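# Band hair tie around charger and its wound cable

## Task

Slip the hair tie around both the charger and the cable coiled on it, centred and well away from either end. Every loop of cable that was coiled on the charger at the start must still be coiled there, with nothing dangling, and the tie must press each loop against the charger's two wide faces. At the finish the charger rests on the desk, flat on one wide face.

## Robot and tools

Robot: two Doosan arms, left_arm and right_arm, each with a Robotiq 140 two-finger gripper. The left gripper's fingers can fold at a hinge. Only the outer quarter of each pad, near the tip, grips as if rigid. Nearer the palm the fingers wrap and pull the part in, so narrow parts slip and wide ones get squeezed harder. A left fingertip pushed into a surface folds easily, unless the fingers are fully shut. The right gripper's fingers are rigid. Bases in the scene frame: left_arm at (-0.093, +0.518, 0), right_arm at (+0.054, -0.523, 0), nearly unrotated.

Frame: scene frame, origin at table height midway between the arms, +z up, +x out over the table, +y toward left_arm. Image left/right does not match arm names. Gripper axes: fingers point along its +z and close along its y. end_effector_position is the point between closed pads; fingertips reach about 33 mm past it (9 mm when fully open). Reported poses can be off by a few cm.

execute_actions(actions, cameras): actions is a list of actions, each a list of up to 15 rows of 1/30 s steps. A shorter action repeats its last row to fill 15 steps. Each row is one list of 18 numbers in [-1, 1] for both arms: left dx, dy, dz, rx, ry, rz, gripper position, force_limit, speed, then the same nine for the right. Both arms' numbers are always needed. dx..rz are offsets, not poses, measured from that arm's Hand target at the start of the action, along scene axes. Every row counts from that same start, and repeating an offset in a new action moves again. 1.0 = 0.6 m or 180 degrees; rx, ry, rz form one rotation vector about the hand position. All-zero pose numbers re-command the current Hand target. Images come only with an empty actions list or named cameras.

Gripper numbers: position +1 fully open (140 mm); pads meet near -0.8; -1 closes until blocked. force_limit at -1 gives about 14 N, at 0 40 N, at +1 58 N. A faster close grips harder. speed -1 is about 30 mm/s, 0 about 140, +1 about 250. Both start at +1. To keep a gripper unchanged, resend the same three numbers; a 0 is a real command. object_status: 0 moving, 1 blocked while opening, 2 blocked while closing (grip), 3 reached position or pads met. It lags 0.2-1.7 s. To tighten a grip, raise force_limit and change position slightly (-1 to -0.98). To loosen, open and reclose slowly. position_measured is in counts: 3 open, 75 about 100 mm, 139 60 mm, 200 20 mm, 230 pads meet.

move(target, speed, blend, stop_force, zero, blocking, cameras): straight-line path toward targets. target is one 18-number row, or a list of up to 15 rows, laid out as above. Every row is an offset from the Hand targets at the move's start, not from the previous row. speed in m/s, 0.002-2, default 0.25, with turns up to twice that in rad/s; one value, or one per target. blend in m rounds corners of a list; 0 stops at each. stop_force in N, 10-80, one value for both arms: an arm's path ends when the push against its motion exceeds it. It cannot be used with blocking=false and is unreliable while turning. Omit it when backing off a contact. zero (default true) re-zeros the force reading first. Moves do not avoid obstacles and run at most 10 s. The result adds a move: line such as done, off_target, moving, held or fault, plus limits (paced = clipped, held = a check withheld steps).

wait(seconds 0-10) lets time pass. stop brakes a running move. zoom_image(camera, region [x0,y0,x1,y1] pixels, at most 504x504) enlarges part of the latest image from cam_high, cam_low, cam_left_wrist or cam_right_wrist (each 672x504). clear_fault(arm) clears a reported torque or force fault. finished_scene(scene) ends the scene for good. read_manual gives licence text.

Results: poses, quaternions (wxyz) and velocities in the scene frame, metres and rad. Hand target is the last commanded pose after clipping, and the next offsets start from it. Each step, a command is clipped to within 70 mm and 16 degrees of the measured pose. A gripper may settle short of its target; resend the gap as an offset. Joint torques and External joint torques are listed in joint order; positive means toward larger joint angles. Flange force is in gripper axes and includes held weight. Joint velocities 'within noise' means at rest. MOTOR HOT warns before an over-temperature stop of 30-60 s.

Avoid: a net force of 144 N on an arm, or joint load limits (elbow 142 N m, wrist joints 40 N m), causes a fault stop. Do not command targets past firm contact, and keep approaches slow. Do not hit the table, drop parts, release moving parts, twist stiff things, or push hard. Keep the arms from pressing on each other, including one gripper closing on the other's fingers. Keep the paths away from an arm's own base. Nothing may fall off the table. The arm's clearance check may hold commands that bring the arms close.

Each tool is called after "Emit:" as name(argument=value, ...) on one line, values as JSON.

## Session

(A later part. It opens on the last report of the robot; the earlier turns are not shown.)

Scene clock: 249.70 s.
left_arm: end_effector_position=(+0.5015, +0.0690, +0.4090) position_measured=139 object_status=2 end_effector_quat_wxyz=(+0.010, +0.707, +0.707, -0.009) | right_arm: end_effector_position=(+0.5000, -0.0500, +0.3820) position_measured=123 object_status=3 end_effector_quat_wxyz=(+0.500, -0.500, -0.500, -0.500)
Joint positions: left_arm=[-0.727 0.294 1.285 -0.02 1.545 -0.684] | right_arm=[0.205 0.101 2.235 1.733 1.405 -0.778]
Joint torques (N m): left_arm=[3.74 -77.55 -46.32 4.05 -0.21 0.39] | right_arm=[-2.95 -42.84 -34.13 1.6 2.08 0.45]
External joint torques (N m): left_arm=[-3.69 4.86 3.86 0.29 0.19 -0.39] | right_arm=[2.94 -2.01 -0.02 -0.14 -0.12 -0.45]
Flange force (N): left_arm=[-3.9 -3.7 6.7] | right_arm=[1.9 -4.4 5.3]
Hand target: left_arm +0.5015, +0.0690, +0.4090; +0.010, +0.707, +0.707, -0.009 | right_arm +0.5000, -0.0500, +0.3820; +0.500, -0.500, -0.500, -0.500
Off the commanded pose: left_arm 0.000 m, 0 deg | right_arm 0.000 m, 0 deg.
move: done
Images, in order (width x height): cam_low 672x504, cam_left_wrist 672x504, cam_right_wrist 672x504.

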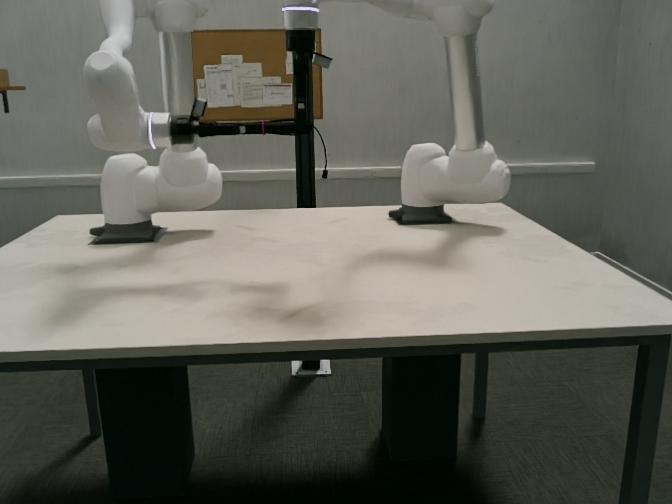

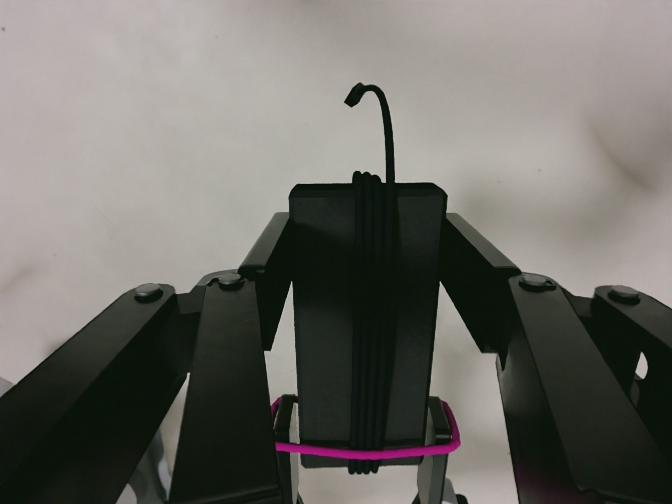

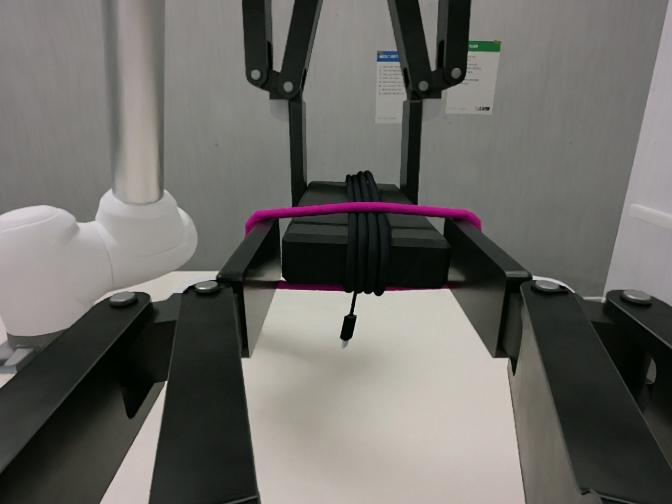

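Emit:
move(target=[[0,-0.0717,0,0,0,0,-1,0,-1,0,0,0,0,0,0,0.05,-0.1,-0.7],[0,-0.0717,0,0,0,0,-1,0,-1,0,0,0,0,0,0,-1,-0.1,-1]], speed=0.05, cameras=["cam_right_wrist","cam_low","cam_left_wrist"])

Emit:
zoom_image(camera="cam_low", region=[230, 90, 330, 165])

Emit:
zoom_image(camera="cam_right_wrist", region=[230, 140, 500, 400])

Scene clock: 257.67 s.
left_arm: end_effector_position=(+0.5014, +0.0260, +0.4090) position_measured=139 object_status=2 end_effector_quat_wxyz=(+0.010, +0.707, +0.707, -0.009) | right_arm: end_effector_position=(+0.5000, -0.0500, +0.3820) position_measured=136 object_status=0 end_effector_quat_wxyz=(+0.500, -0.500, -0.500, -0.500)
Joint positions: left_arm=[-0.77 0.338 1.225 -0.019 1.56 -0.728] | right_arm=[0.205 0.101 2.235 1.733 1.405 -0.778]
Joint torques (N m): left_arm=[1.94 -80.53 -48.14 3.01 -2.2 0.09] | right_arm=[0.96 -43.77 -33.86 1.15 2.65 0.28]
External joint torques (N m): left_arm=[-2.02 3.29 5.61 1.34 2.17 -0.09] | right_arm=[-0.86 -1.13 -0.31 0.3 -0.69 -0.28]
Flange force (N): left_arm=[2.0 -6.6 6.1] | right_arm=[1.4 -1.1 -0.6]
Hand target: left_arm +0.5015, +0.0260, +0.4090; +0.010, +0.707, +0.707, -0.009 | right_arm +0.5000, -0.0500, +0.3820; +0.500, -0.500, -0.500, -0.500
Off the commanded pose: left_arm 0.000 m, 0 deg | right_arm 0.000 m, 0 deg.
move: done
Images, in order (width x height): cam_low 672x504, cam_left_wrist 672x504, cam_right_wrist 672x504.

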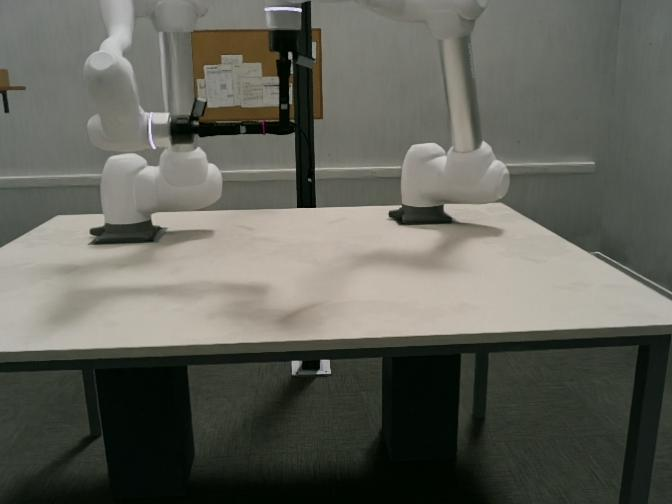

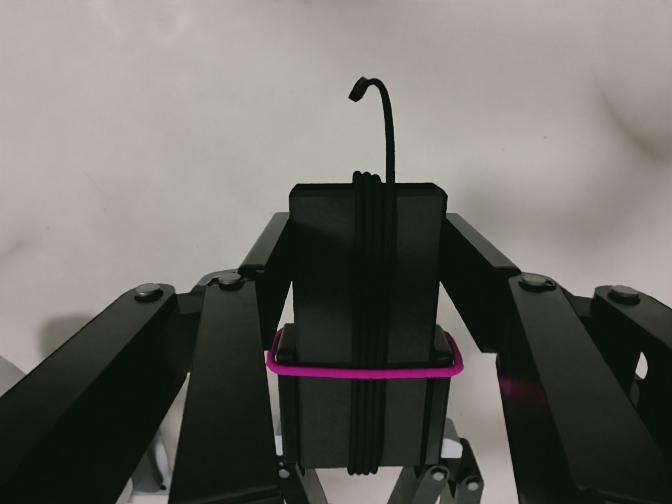

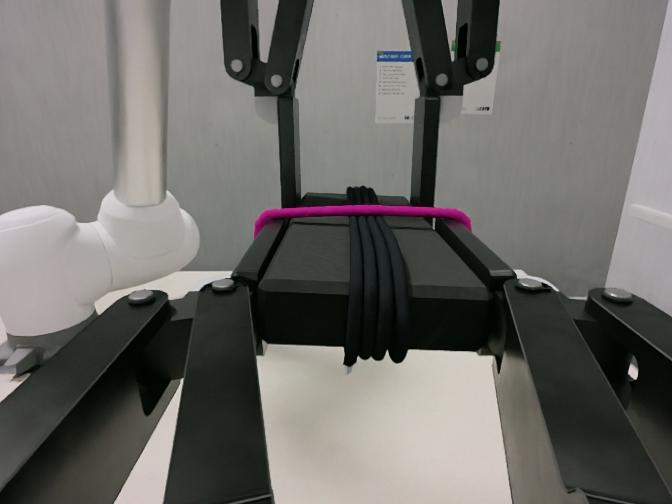

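Scaled by 5.040 from the camera's 672x504 image, which has a finer 960x720 frame.

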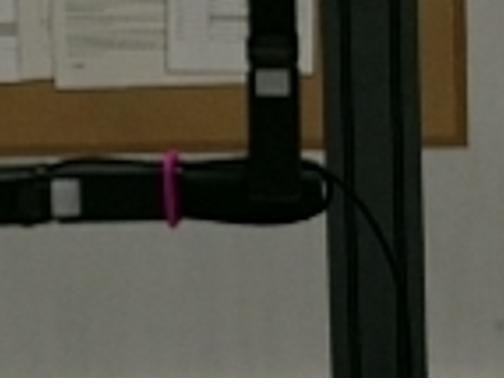

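Scaled by 1.867 from the camera's 672x504 image, which has a finer 960x720 frame.

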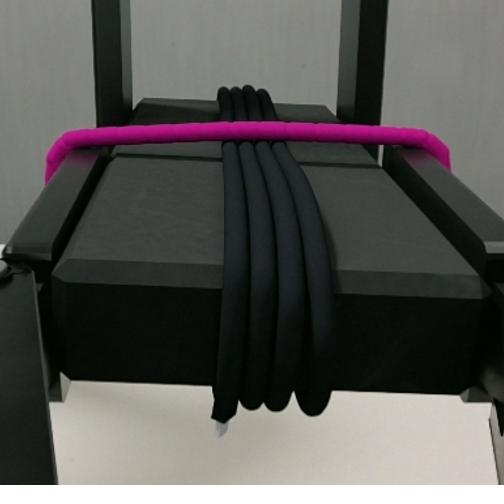

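Emit:
move(target=[[0,0,0,0,0,0,0.05,0,-0.5,0,0,0,0,0,0,-1,-0.1,-1],[0,0,0.2,0,0,0,0.05,0,-0.5,0,0,0,0,0,0,-1,-0.1,-1],[-0.0717,0.2567,-0.0453,-0.3786,0.3887,0.3786,0.05,0,-0.5,0,0,0,0,0,0,-1,-0.1,-1]], speed=[0.1,0.25,0.4], blend=[0,0.02,0], cameras=["cam_right_wrist","cam_low","cam_left_wrist"])

Emit:
zoom_image(camera="cam_low", region=[230, 90, 330, 165])

Emit:
zoom_image(camera="cam_right_wrist", region=[230, 140, 500, 400])

Scene clock: 306.90 s.
left_arm: end_effector_position=(+0.4585, +0.1800, +0.3819) position_measured=123 object_status=3 end_effector_quat_wxyz=(+0.000, +0.000, +0.707, -0.707) | right_arm: end_effector_position=(+0.5000, -0.0500, +0.3820) position_measured=136 object_status=2 end_effector_quat_wxyz=(+0.500, -0.500, -0.500, -0.500)
Joint positions: left_arm=[-0.114 0.221 2.086 -1.619 1.517 -0.833] | right_arm=[0.205 0.101 2.235 1.733 1.405 -0.778]
Joint torques (N m): left_arm=[4.71 -53.37 -29.76 -2.18 2.13 0.38] | right_arm=[-3.21 -44.77 -35.86 2.56 3.03 0.43]
External joint torques (N m): left_arm=[-4.72 1.89 1.02 -0.05 -0.25 -0.43] | right_arm=[3.16 0.05 1.72 -1.11 -1.07 -0.43]
Flange force (N): left_arm=[-0.3 2.2 8.9] | right_arm=[-1.7 -4.3 5.8]
Hand target: left_arm +0.4585, +0.1800, +0.3818; +0.000, +0.000, +0.707, -0.707 | right_arm +0.5000, -0.0500, +0.3820; +0.500, -0.500, -0.500, -0.500
Off the commanded pose: left_arm 0.000 m, 0 deg | right_arm 0.000 m, 0 deg.
move: done
Images, in order (width x height): cam_low 672x504, cam_left_wrist 672x504, cam_right_wrist 672x504.

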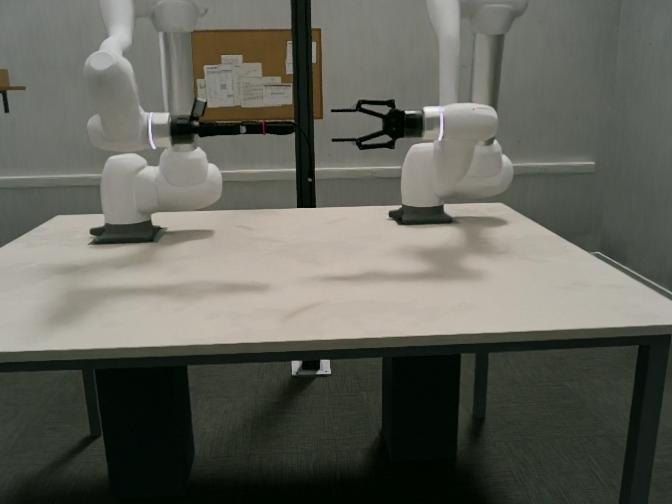

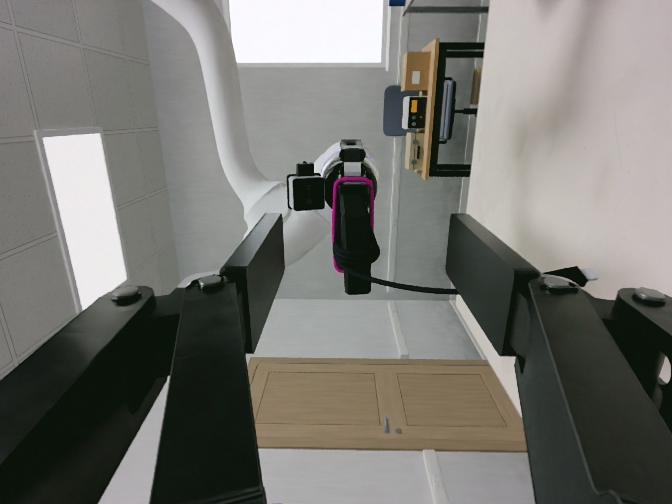

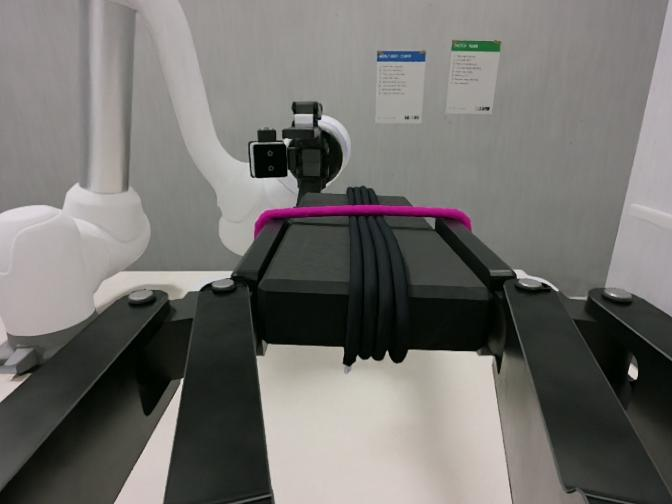

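Scaled by 5.040 from the camera's 672x504 image, which has a finer 960x720 frame.

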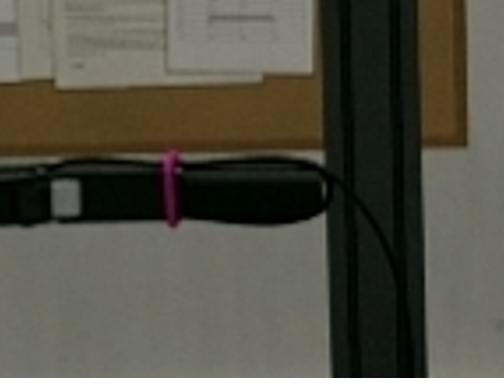

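Scaled by 1.867 from the camera's 672x504 image, which has a finer 960x720 frame.

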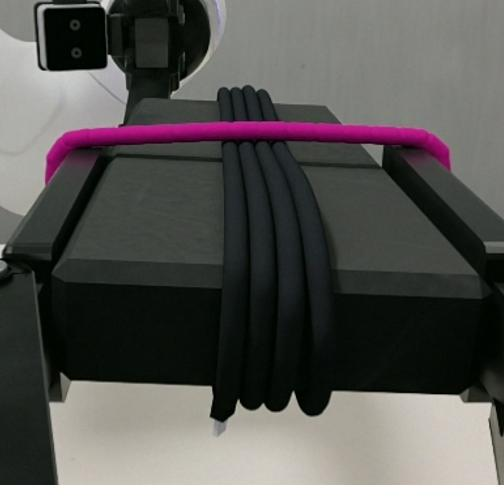

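Emit:
move(target=[[0,-0.3167,0.001,0,0,0,0.05,0,-0.5,0,0,0,0,0,0,-1,-0.1,-1],[0.075,-0.3167,0.001,0,0,0,0.05,0,-0.5,0,0,0,0,0,0,-1,-0.1,-1]], speed=[0.12,0.06], cameras=["cam_right_wrist","cam_low","cam_left_wrist"])

Emit:
zoom_image(camera="cam_low", region=[230, 90, 330, 165])

Emit:
zoom_image(camera="cam_right_wrist", region=[230, 140, 500, 400])

Scene clock: 317.53 s.
left_arm: end_effector_position=(+0.5034, -0.0100, +0.3824) position_measured=123 object_status=3 end_effector_quat_wxyz=(+0.000, +0.000, +0.707, -0.707) | right_arm: end_effector_position=(+0.5000, -0.0500, +0.3820) position_measured=136 object_status=2 end_effector_quat_wxyz=(+0.500, -0.500, -0.500, -0.500)
Joint positions: left_arm=[-0.414 0.323 1.942 -1.815 1.287 -0.841] | right_arm=[0.205 0.101 2.235 1.733 1.405 -0.778]
Joint torques (N m): left_arm=[4.59 -66.52 -31.48 -2.64 2.08 0.26] | right_arm=[-3.29 -44.8 -35.84 2.49 3.04 0.45]
External joint torques (N m): left_arm=[-4.53 2.63 0.67 -0.17 -0.22 -0.3] | right_arm=[3.3 0.25 1.76 -1.05 -1.09 -0.45]
Flange force (N): left_arm=[0.5 2.8 7.8] | right_arm=[-2.1 -4.2 6.3]
Hand target: left_arm +0.5035, -0.0100, +0.3824; +0.000, +0.000, +0.707, -0.707 | right_arm +0.5000, -0.0500, +0.3820; +0.500, -0.500, -0.500, -0.500
Off the commanded pose: left_arm 0.000 m, 0 deg | right_arm 0.000 m, 0 deg.
move: done
Images, in order (width x height): cam_low 672x504, cam_left_wrist 672x504, cam_right_wrist 672x504.

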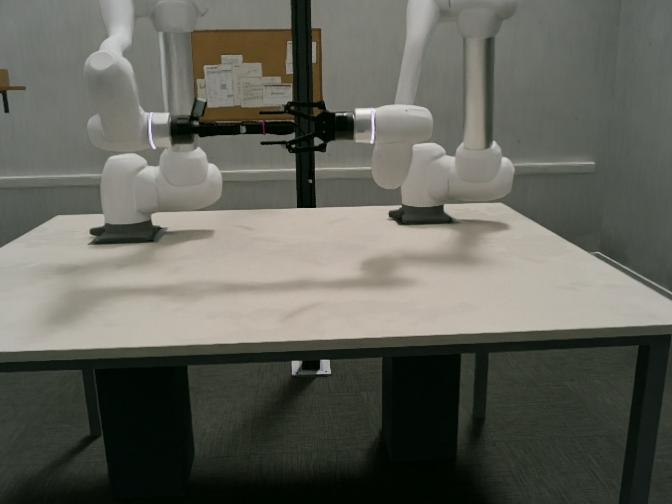

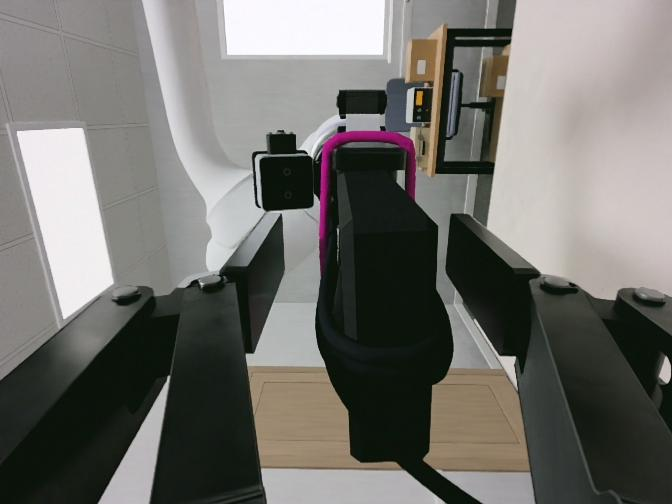

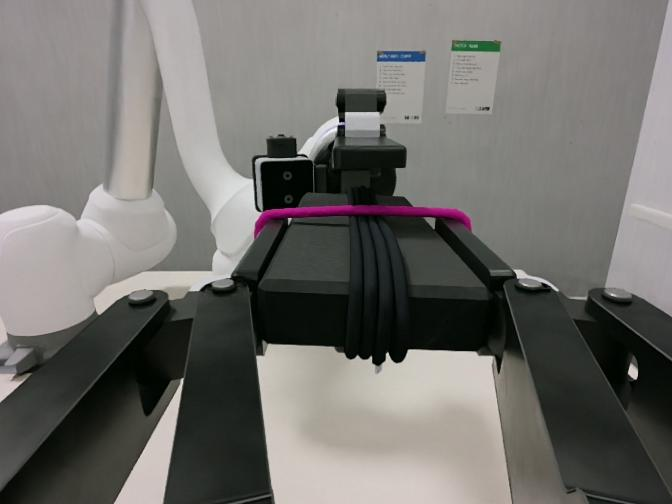

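Scaled by 5.040 from the camera's 672x504 image, which has a finer 960x720 frame.

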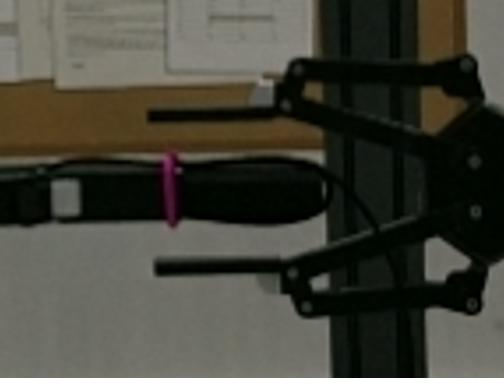

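Scaled by 1.867 from the camera's 672x504 image, which has a finer 960x720 frame.

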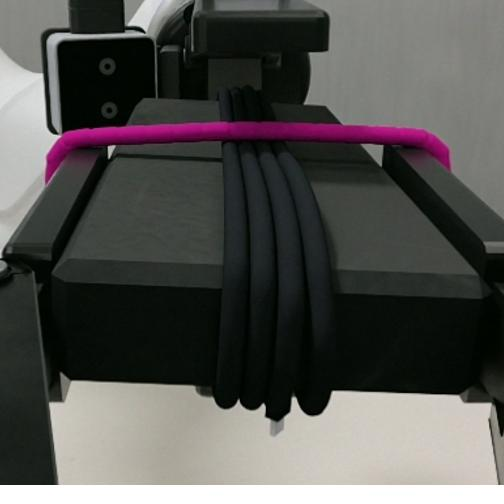

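Emit:
move(target=[[0,-0.0033,0,0,0,0,-1,-0.05,-1,0,0,0,0,0,0,-1,-0.1,-1],[0,-0.0033,0,0,0,0,-1,-0.05,-1,0,-0.0367,0,0,0,0,-1,-0.1,-1]], speed=0.02, cameras=["cam_right_wrist","cam_low","cam_left_wrist"])

Emit:
zoom_image(camera="cam_low", region=[230, 90, 330, 165])

Emit:
zoom_image(camera="cam_right_wrist", region=[230, 140, 500, 400])

Scene clock: 327.00 s.
left_arm: end_effector_position=(+0.5034, -0.0120, +0.3824) position_measured=183 object_status=2 end_effector_quat_wxyz=(+0.000, +0.000, +0.707, -0.707) | right_arm: end_effector_position=(+0.5000, -0.0720, +0.3820) position_measured=136 object_status=2 end_effector_quat_wxyz=(+0.500, -0.500, -0.500, -0.500)
Joint positions: left_arm=[-0.417 0.324 1.941 -1.817 1.285 -0.841] | right_arm=[0.158 0.092 2.245 1.7 1.438 -0.775]
Joint torques (N m): left_arm=[6.05 -59.42 -26.58 -0.57 -0.6 0.32] | right_arm=[-3.67 -48.35 -39.44 4.62 5.42 0.41]
External joint torques (N m): left_arm=[-6.12 -4.62 -4.25 -2.26 2.46 -0.37] | right_arm=[3.57 4.61 5.44 -3.04 -3.48 -0.41]
Flange force (N): left_arm=[1.9 -6.6 9.1] | right_arm=[-10.2 -3.8 7.8]
Hand target: left_arm +0.5035, -0.0120, +0.3824; +0.000, +0.000, +0.707, -0.707 | right_arm +0.5000, -0.0720, +0.3820; +0.500, -0.500, -0.500, -0.500
Off the commanded pose: left_arm 0.000 m, 0 deg | right_arm 0.000 m, 0 deg.
move: done
Images, in order (width x height): cam_low 672x504, cam_left_wrist 672x504, cam_right_wrist 672x504.

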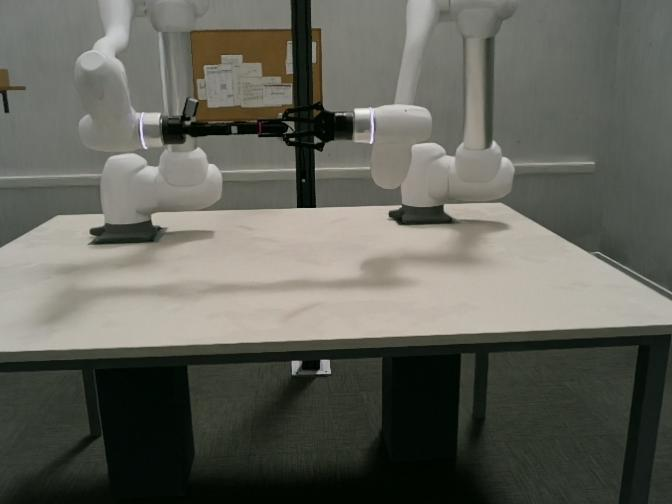

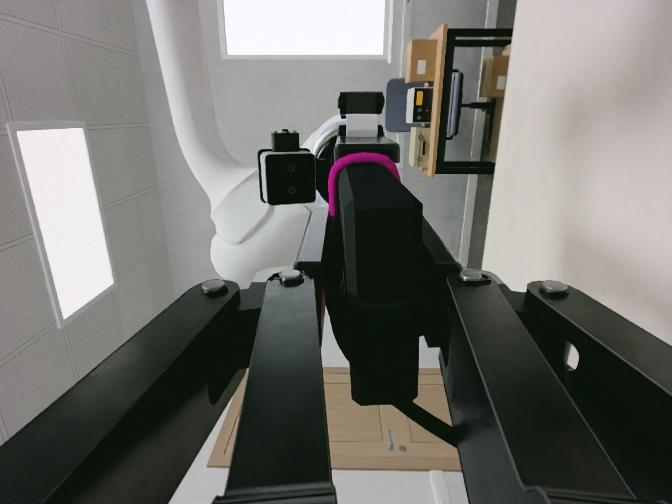

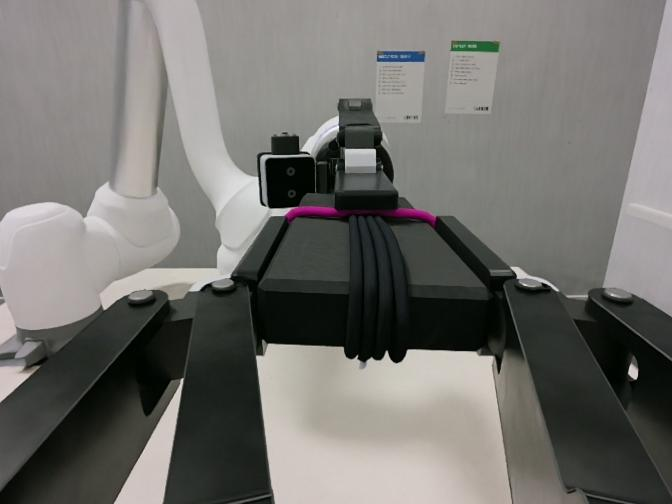

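Scaled by 5.040 from the camera's 672x504 image, which has a finer 960x720 frame.

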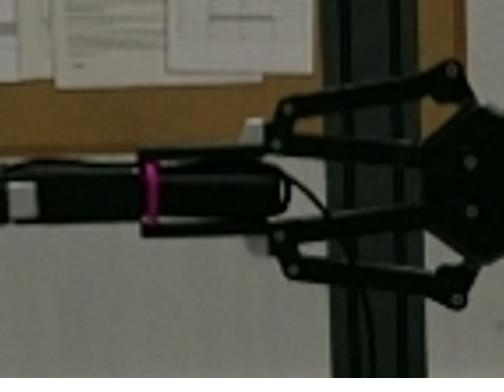

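Scaled by 1.867 from the camera's 672x504 image, which has a finer 960x720 frame.

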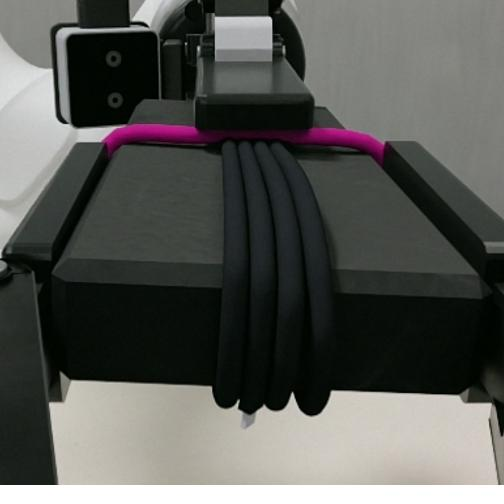

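Emit:
move(target=[[0,0,0,0,0,0,0.05,0,-0.7,0,0,0,0,0,0,-1,-0.1,-1],[0,0.3167,0,0,0,0,0.05,0,-0.7,0,0,0,0,0,0,-1,-0.1,-1],[-0.0033,0.1867,0.2293,0.3786,-0.3887,-0.3786,0.05,0,-0.7,0,0,0,0,0,0,-1,-0.1,-1],[-0.0033,0.0283,0.1627,0.3786,-0.3887,-0.3786,0.05,0,-0.7,0,0,0,0,0,0,-1,-0.1,-1]], speed=[0.1,0.2,0.4,0.2], blend=[0,0.01,0.02,0], cameras=["cam_right_wrist","cam_low","cam_left_wrist"])

Emit:
zoom_image(camera="cam_low", region=[230, 90, 330, 165])

Emit:
zoom_image(camera="cam_right_wrist", region=[230, 140, 500, 400])

Emit:
zoom_image(camera="cam_left_wrist", region=[220, 90, 500, 370])

Scene clock: 342.97 s.
left_arm: end_effector_position=(+0.5015, +0.0050, +0.4801) position_measured=123 object_status=3 end_effector_quat_wxyz=(+0.010, +0.707, +0.707, -0.009) | right_arm: end_effector_position=(+0.5000, -0.0720, +0.3820) position_measured=136 object_status=2 end_effector_quat_wxyz=(+0.500, -0.500, -0.500, -0.500)
Joint positions: left_arm=[-0.79 0.372 1.051 -0.019 1.7 -0.751] | right_arm=[0.158 0.092 2.245 1.7 1.438 -0.775]
Joint torques (N m): left_arm=[4.1 -82.04 -43.63 4.32 0.17 0.28] | right_arm=[-3.07 -43.72 -35.7 2.68 3 0.46]
External joint torques (N m): left_arm=[-4.05 2 1.51 -0.01 -0.21 -0.28] | right_arm=[3.04 0.24 1.7 -1.11 -1.05 -0.46]
Flange force (N): left_arm=[-3.8 -4.1 3.2] | right_arm=[-2.2 -3.7 5.9]
Hand target: left_arm +0.5015, +0.0050, +0.4800; +0.010, +0.707, +0.707, -0.009 | right_arm +0.5000, -0.0720, +0.3820; +0.500, -0.500, -0.500, -0.500
Off the commanded pose: left_arm 0.000 m, 0 deg | right_arm 0.000 m, 0 deg.
move: done
Images, in order (width x height): cam_low 672x504, cam_left_wrist 672x504, cam_right_wrist 672x504.

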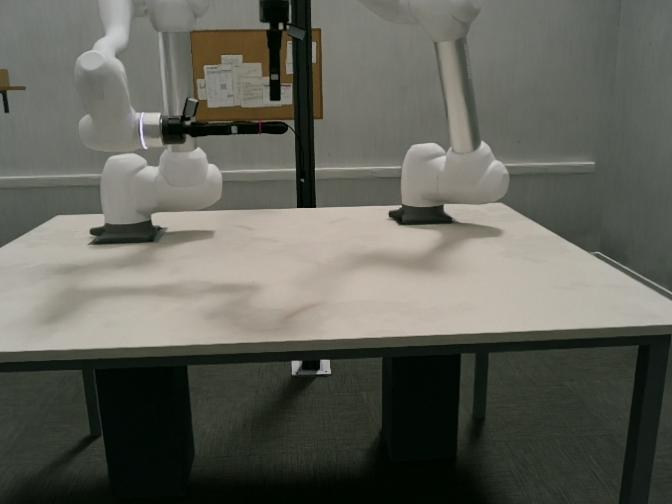

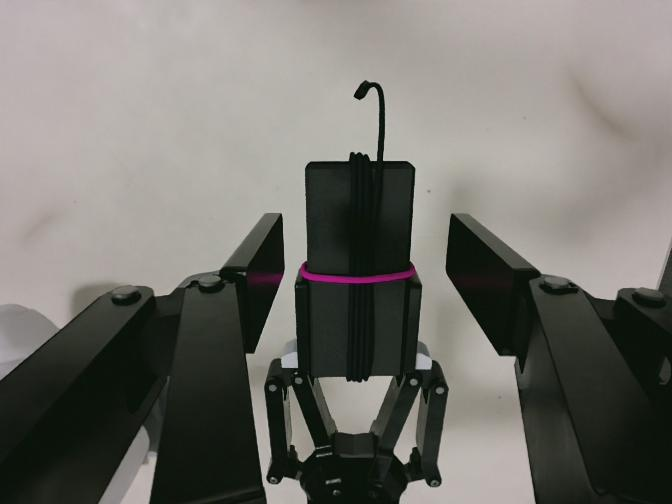

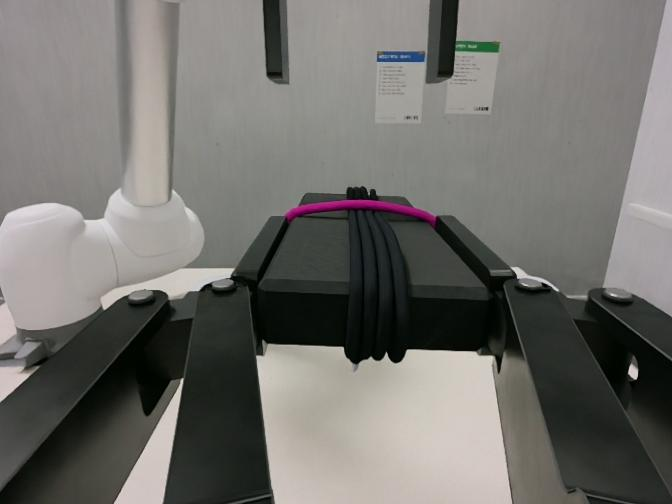

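Scaled by 5.040 from the camera's 672x504 image, which has a finer 960x720 frame.

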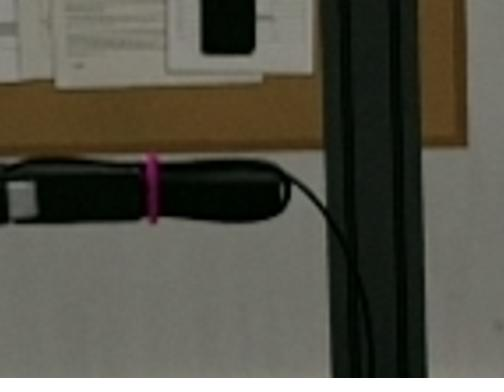

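Scaled by 1.867 from the camera's 672x504 image, which has a finer 960x720 frame.

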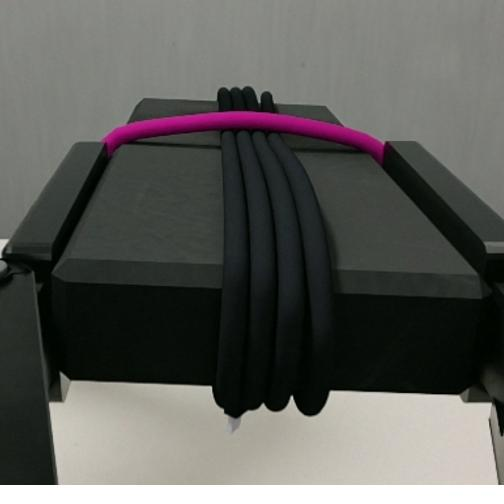

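Scaled by 1.800 from the camera's 672x504 image, which has a finer 960x720 frame.

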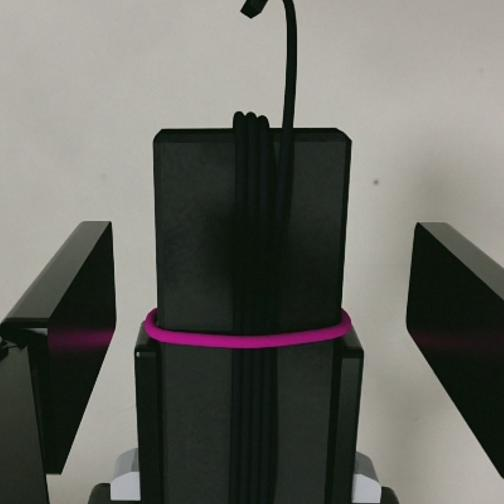

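Emit:
move(target=[[0,0,-0.1185,0,0,0,0.05,0,-0.7,0,0,0,0,0,0,-1,-0.1,-1],[0,0,-0.1185,0,0,0,-1,0,-1,0,0,0,0,0,0,-1,-0.1,-1]], speed=0.1)

Scene clock: 352.03 s.
left_arm: end_effector_position=(+0.5015, +0.0050, +0.4090) position_measured=139 object_status=0 end_effector_quat_wxyz=(+0.010, +0.707, +0.707, -0.009) | right_arm: end_effector_position=(+0.5000, -0.0720, +0.3820) position_measured=136 object_status=2 end_effector_quat_wxyz=(+0.500, -0.500, -0.500, -0.500)
Joint positions: left_arm=[-0.79 0.362 1.193 -0.019 1.568 -0.748] | right_arm=[0.158 0.092 2.245 1.7 1.438 -0.775]
Joint torques (N m): left_arm=[6.3 -78.25 -42.78 5.44 -1.25 0.28] | right_arm=[-0.94 -46.66 -35.93 2.65 5.39 0.57]
External joint torques (N m): left_arm=[-6.59 -0.39 0.56 -1.13 1.21 -0.28] | right_arm=[0.84 3.2 1.96 -1.07 -3.45 -0.57]
Flange force (N): left_arm=[-5.7 -6.9 -1.0] | right_arm=[-6.2 0.4 5.9]
Hand target: left_arm +0.5015, +0.0050, +0.4089; +0.010, +0.707, +0.707, -0.009 | right_arm +0.5000, -0.0720, +0.3820; +0.500, -0.500, -0.500, -0.500
Off the commanded pose: left_arm 0.000 m, 0 deg | right_arm 0.000 m, 0 deg.
move: done

Emit:
move(target=[[0,0,0,0,0,0,-1,0,-1,0,0,0,0,0,0,0.05,-0.1,-0.8],[0,0,0,0,0,0,-1,0,-1,0,-0.2667,0,0,0,0,0.05,-0.1,-0.8]], speed=0.12, cameras=["cam_right_wrist","cam_low","cam_left_wrist"])

Emit:
zoom_image(camera="cam_low", region=[200, 90, 300, 165])

Emit:
zoom_image(camera="cam_left_wrist", region=[220, 130, 520, 490])

Scene clock: 358.67 s.
left_arm: end_effector_position=(+0.5015, +0.0050, +0.4089) position_measured=139 object_status=2 end_effector_quat_wxyz=(+0.010, +0.707, +0.707, -0.009) | right_arm: end_effector_position=(+0.5000, -0.2320, +0.3820) position_measured=123 object_status=3 end_effector_quat_wxyz=(+0.500, -0.500, -0.500, -0.500)
Joint positions: left_arm=[-0.79 0.362 1.193 -0.019 1.568 -0.748] | right_arm=[-0.197 0.072 2.268 1.452 1.693 -0.776]
Joint torques (N m): left_arm=[5.04 -84.16 -45.35 4.21 -0.05 0.4] | right_arm=[-2.85 -39.14 -33.25 2.67 2.31 0.53]
External joint torques (N m): left_arm=[-5.25 4.64 2.87 0.12 0.02 -0.4] | right_arm=[2.88 -1.43 0.27 -0.33 -0.36 -0.53]
Flange force (N): left_arm=[-5.9 -4.1 5.2] | right_arm=[0.4 -1.6 6.6]
Hand target: left_arm +0.5015, +0.0050, +0.4089; +0.010, +0.707, +0.707, -0.009 | right_arm +0.5000, -0.2320, +0.3820; +0.500, -0.500, -0.500, -0.500
Off the commanded pose: left_arm 0.000 m, 0 deg | right_arm 0.000 m, 0 deg.
move: done
Images, in order (width x height): cam_low 672x504, cam_left_wrist 672x504, cam_right_wrist 672x504.

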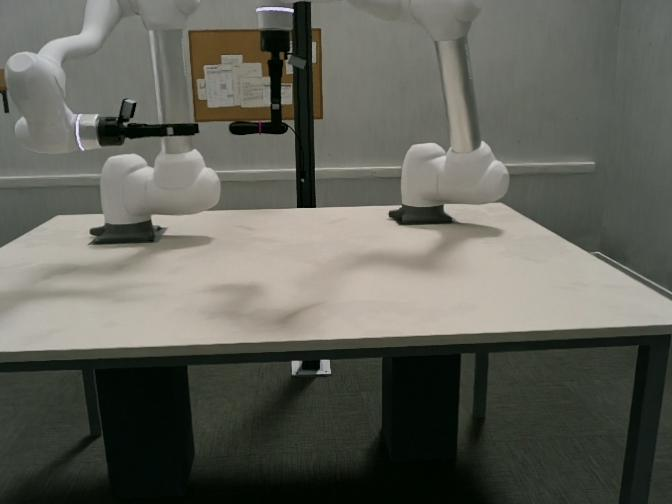

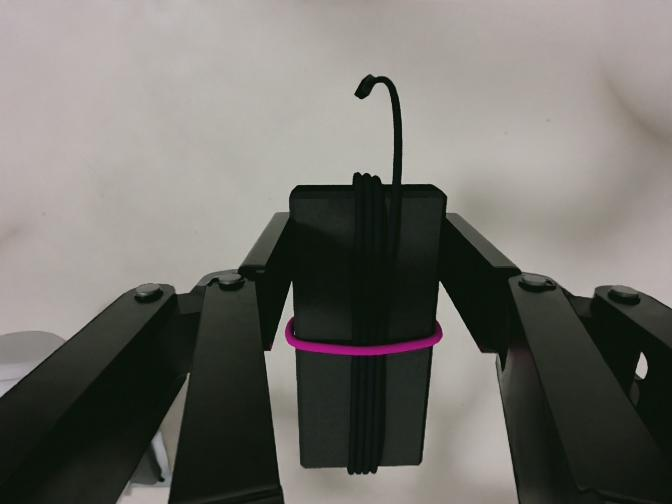

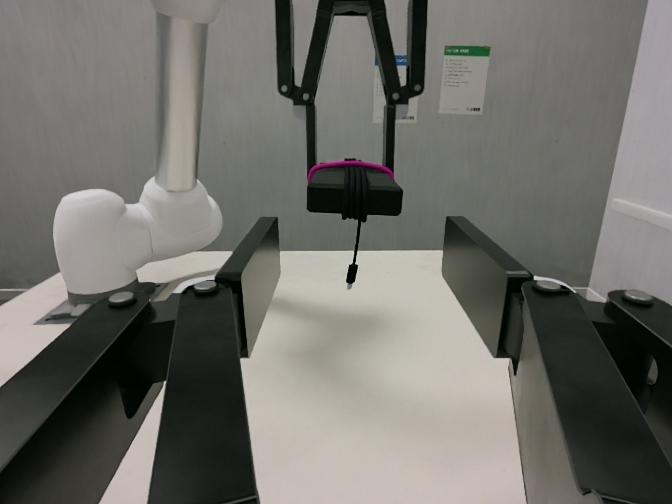

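Scaled by 5.040 from the camera's 672x504 image, which has a finer 960x720 frame.

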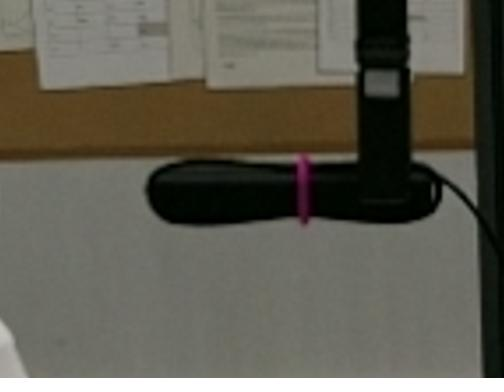

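Scaled by 1.400 from the camera's 672x504 image, which has a finer 960x720 frame.

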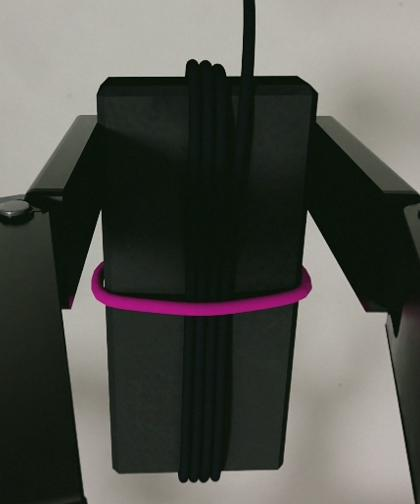

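Emit:
move(target=[[0,0.0833,-0.4457,0,0,0,-1,0,-1,0,0,0,0,0,0,0.05,-0.1,-0.8],[0,0,-0.588,0.0139,0,0,-1,0,-1,0,0,0,0,0,0,0.05,-0.1,-0.8]], speed=[0.2,0.1], blend=[0.02,0])

Emit:
move(target=[0,0,-0.0333,0,0,0,-1,0,-1,0,0,0,0,0,0,0.05,-0.1,-0.8], speed=0.008, stop_force=10, cameras=["cam_left_wrist","cam_low"])

Emit:
zoom_image(camera="cam_low", region=[230, 220, 350, 280])

Scene clock: 366.53 s.
left_arm: end_effector_position=(+0.5015, +0.0050, +0.0562) position_measured=139 object_status=2 end_effector_quat_wxyz=(-0.006, +0.707, +0.707, +0.006) | right_arm: end_effector_position=(+0.5000, -0.2320, +0.3820) position_measured=123 object_status=3 end_effector_quat_wxyz=(+0.500, -0.500, -0.500, -0.500)
Joint positions: left_arm=[-0.804 0.533 1.601 0.015 1.02 -0.769] | right_arm=[-0.197 0.072 2.268 1.452 1.693 -0.776]
Joint torques (N m): left_arm=[4.49 -92.68 -38.37 3.69 0.09 0.39] | right_arm=[-3.15 -39.4 -33.24 2.7 2.27 0.45]
External joint torques (N m): left_arm=[-4.4 3.3 2.4 0.07 -0.03 -0.39] | right_arm=[3.15 -1.15 0.28 -0.36 -0.32 -0.45]
Flange force (N): left_arm=[-3.8 -4.9 4.5] | right_arm=[0.2 -1.1 7.0]
Hand target: left_arm +0.5015, +0.0050, +0.0561; -0.006, +0.707, +0.707, +0.006 | right_arm +0.5000, -0.2320, +0.3820; +0.500, -0.500, -0.500, -0.500
Off the commanded pose: left_arm 0.000 m, 0 deg | right_arm 0.000 m, 0 deg.
move: done

Scene clock: 368.60 s.
left_arm: end_effector_position=(+0.5015, +0.0049, +0.0442) position_measured=139 object_status=2 end_effector_quat_wxyz=(-0.006, +0.707, +0.707, +0.006) | right_arm: end_effector_position=(+0.5000, -0.2320, +0.3820) position_measured=123 object_status=3 end_effector_quat_wxyz=(+0.500, -0.500, -0.500, -0.500)
Joint positions: left_arm=[-0.804 0.543 1.608 0.015 1.001 -0.77] | right_arm=[-0.197 0.072 2.268 1.452 1.693 -0.776]
Joint torques (N m): left_arm=[5.02 -84.55 -31.61 3.9 0.31 0.3] | right_arm=[-3.02 -39.35 -33.07 2.7 2.3 0.47]
External joint torques (N m): left_arm=[-5.14 -5.5 -4.03 -0.19 -0.26 -0.3] | right_arm=[3.06 -1.04 0.16 -0.36 -0.35 -0.47]
Flange force (N): left_arm=[-5.9 -3.6 -7.2] | right_arm=[0.1 -0.8 6.8]
Hand target: left_arm +0.5015, +0.0050, +0.0442; -0.006, +0.707, +0.707, +0.006 (not the last commanded pose) | right_arm +0.5000, -0.2320, +0.3820; +0.500, -0.500, -0.500, -0.500
Off the commanded pose: left_arm 0.008 m, 0 deg | right_arm 0.000 m, 0 deg.
move: contact (left_arm)
Images, in order (width x height): cam_low 672x504, cam_left_wrist 672x504.

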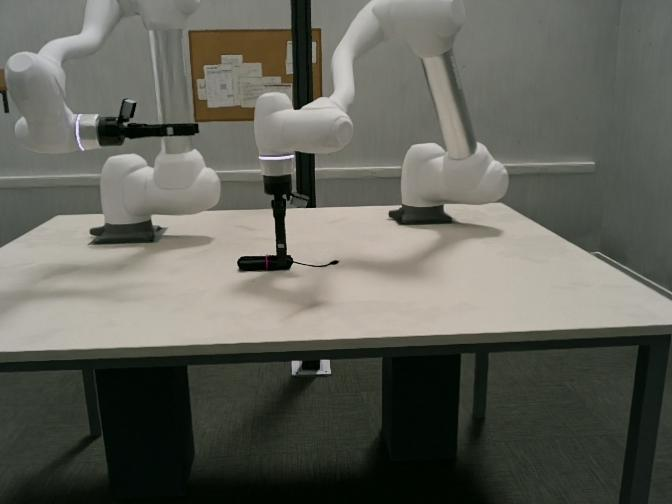

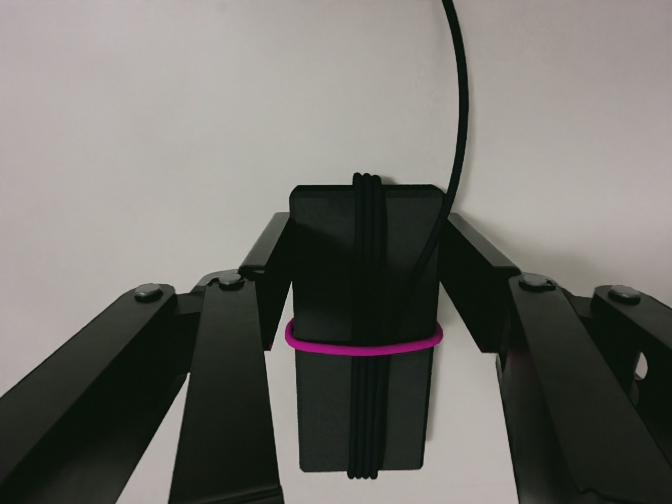

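Scaled by 4.200 from the camera's 672x504 image, which has a finer 960x720 frame.

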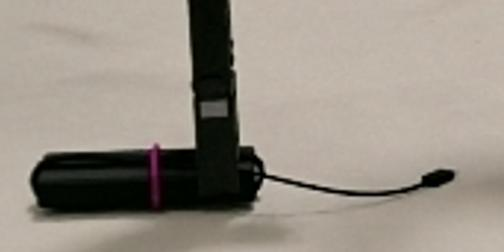

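Emit:
move(target=[[0,0,0,0,0,0,0.2,0,-1,0,0,0,0,0,0,0.05,-0.1,-0.8],[0,0,0.2,0,0,0,0.2,0,-1,0,0,0,0,0,0,0.05,-0.1,-0.8]], speed=[0.05,0.12], cameras=["cam_left_wrist","cam_low","cam_right_wrist"])

Emit:
zoom_image(camera="cam_low", region=[230, 220, 350, 280])

Emit:
zoom_image(camera="cam_left_wrist", region=[200, 40, 520, 404])

Scene clock: 375.83 s.
left_arm: end_effector_position=(+0.5015, +0.0050, +0.1643) position_measured=104 object_status=3 end_effector_quat_wxyz=(-0.006, +0.707, +0.707, +0.006) | right_arm: end_effector_position=(+0.5000, -0.2320, +0.3820) position_measured=123 object_status=3 end_effector_quat_wxyz=(+0.500, -0.500, -0.500, -0.500)
Joint positions: left_arm=[-0.804 0.452 1.51 0.014 1.19 -0.767] | right_arm=[-0.197 0.072 2.268 1.452 1.693 -0.776]
Joint torques (N m): left_arm=[4.5 -87.61 -40.24 4.11 0.18 0.39] | right_arm=[-3.06 -39.29 -33.19 2.69 2.31 0.47]
External joint torques (N m): left_arm=[-4.59 2.49 0.93 -0.01 -0.13 -0.39] | right_arm=[2.98 -1.17 0.26 -0.33 -0.36 -0.47]
Flange force (N): left_arm=[-5.6 -3.2 2.6] | right_arm=[0.2 -1.2 6.8]
Hand target: left_arm +0.5015, +0.0050, +0.1642; -0.006, +0.707, +0.707, +0.006 | right_arm +0.5000, -0.2320, +0.3820; +0.500, -0.500, -0.500, -0.500
Off the commanded pose: left_arm 0.000 m, 0 deg | right_arm 0.000 m, 0 deg.
move: done
Images, in order (width x height): cam_low 672x504, cam_left_wrist 672x504, cam_right_wrist 672x504.

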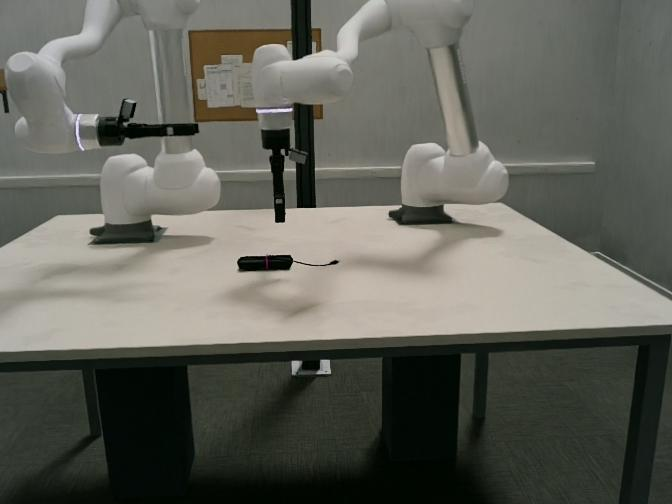

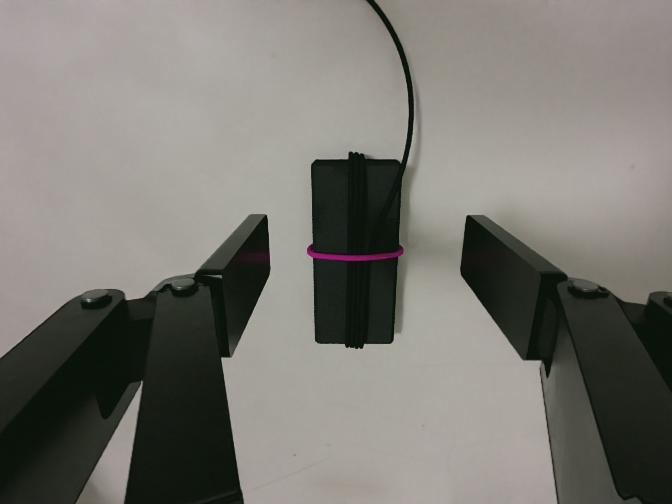

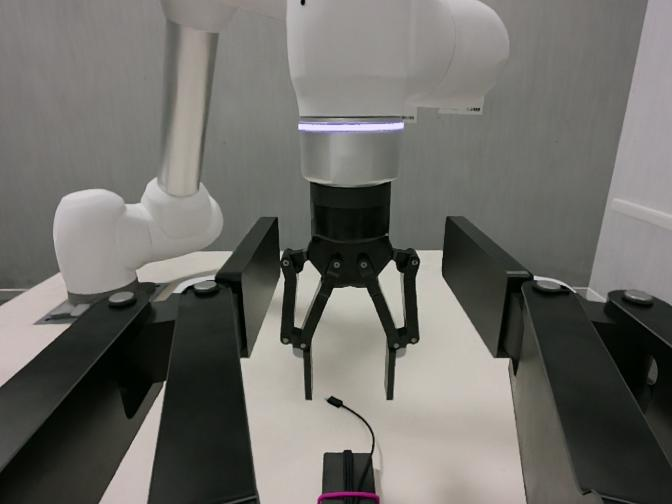

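Scaled by 4.200 from the camera's 672x504 image, which has a finer 960x720 frame.

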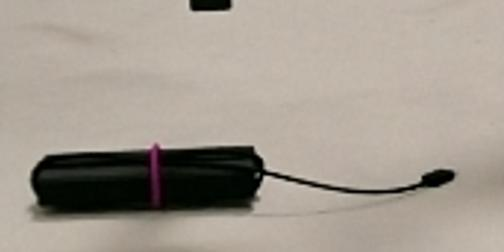

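Scaled by 1.385 from the camera's 672x504 image, which has a finer 960x720 frame.

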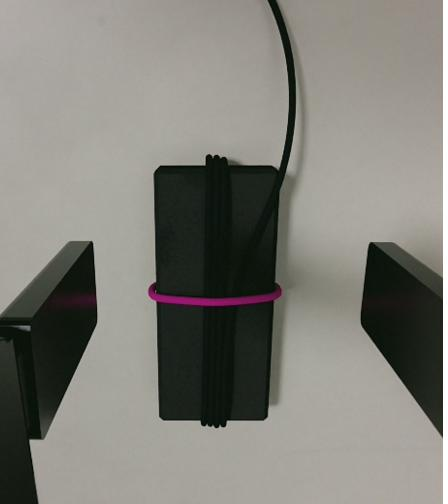

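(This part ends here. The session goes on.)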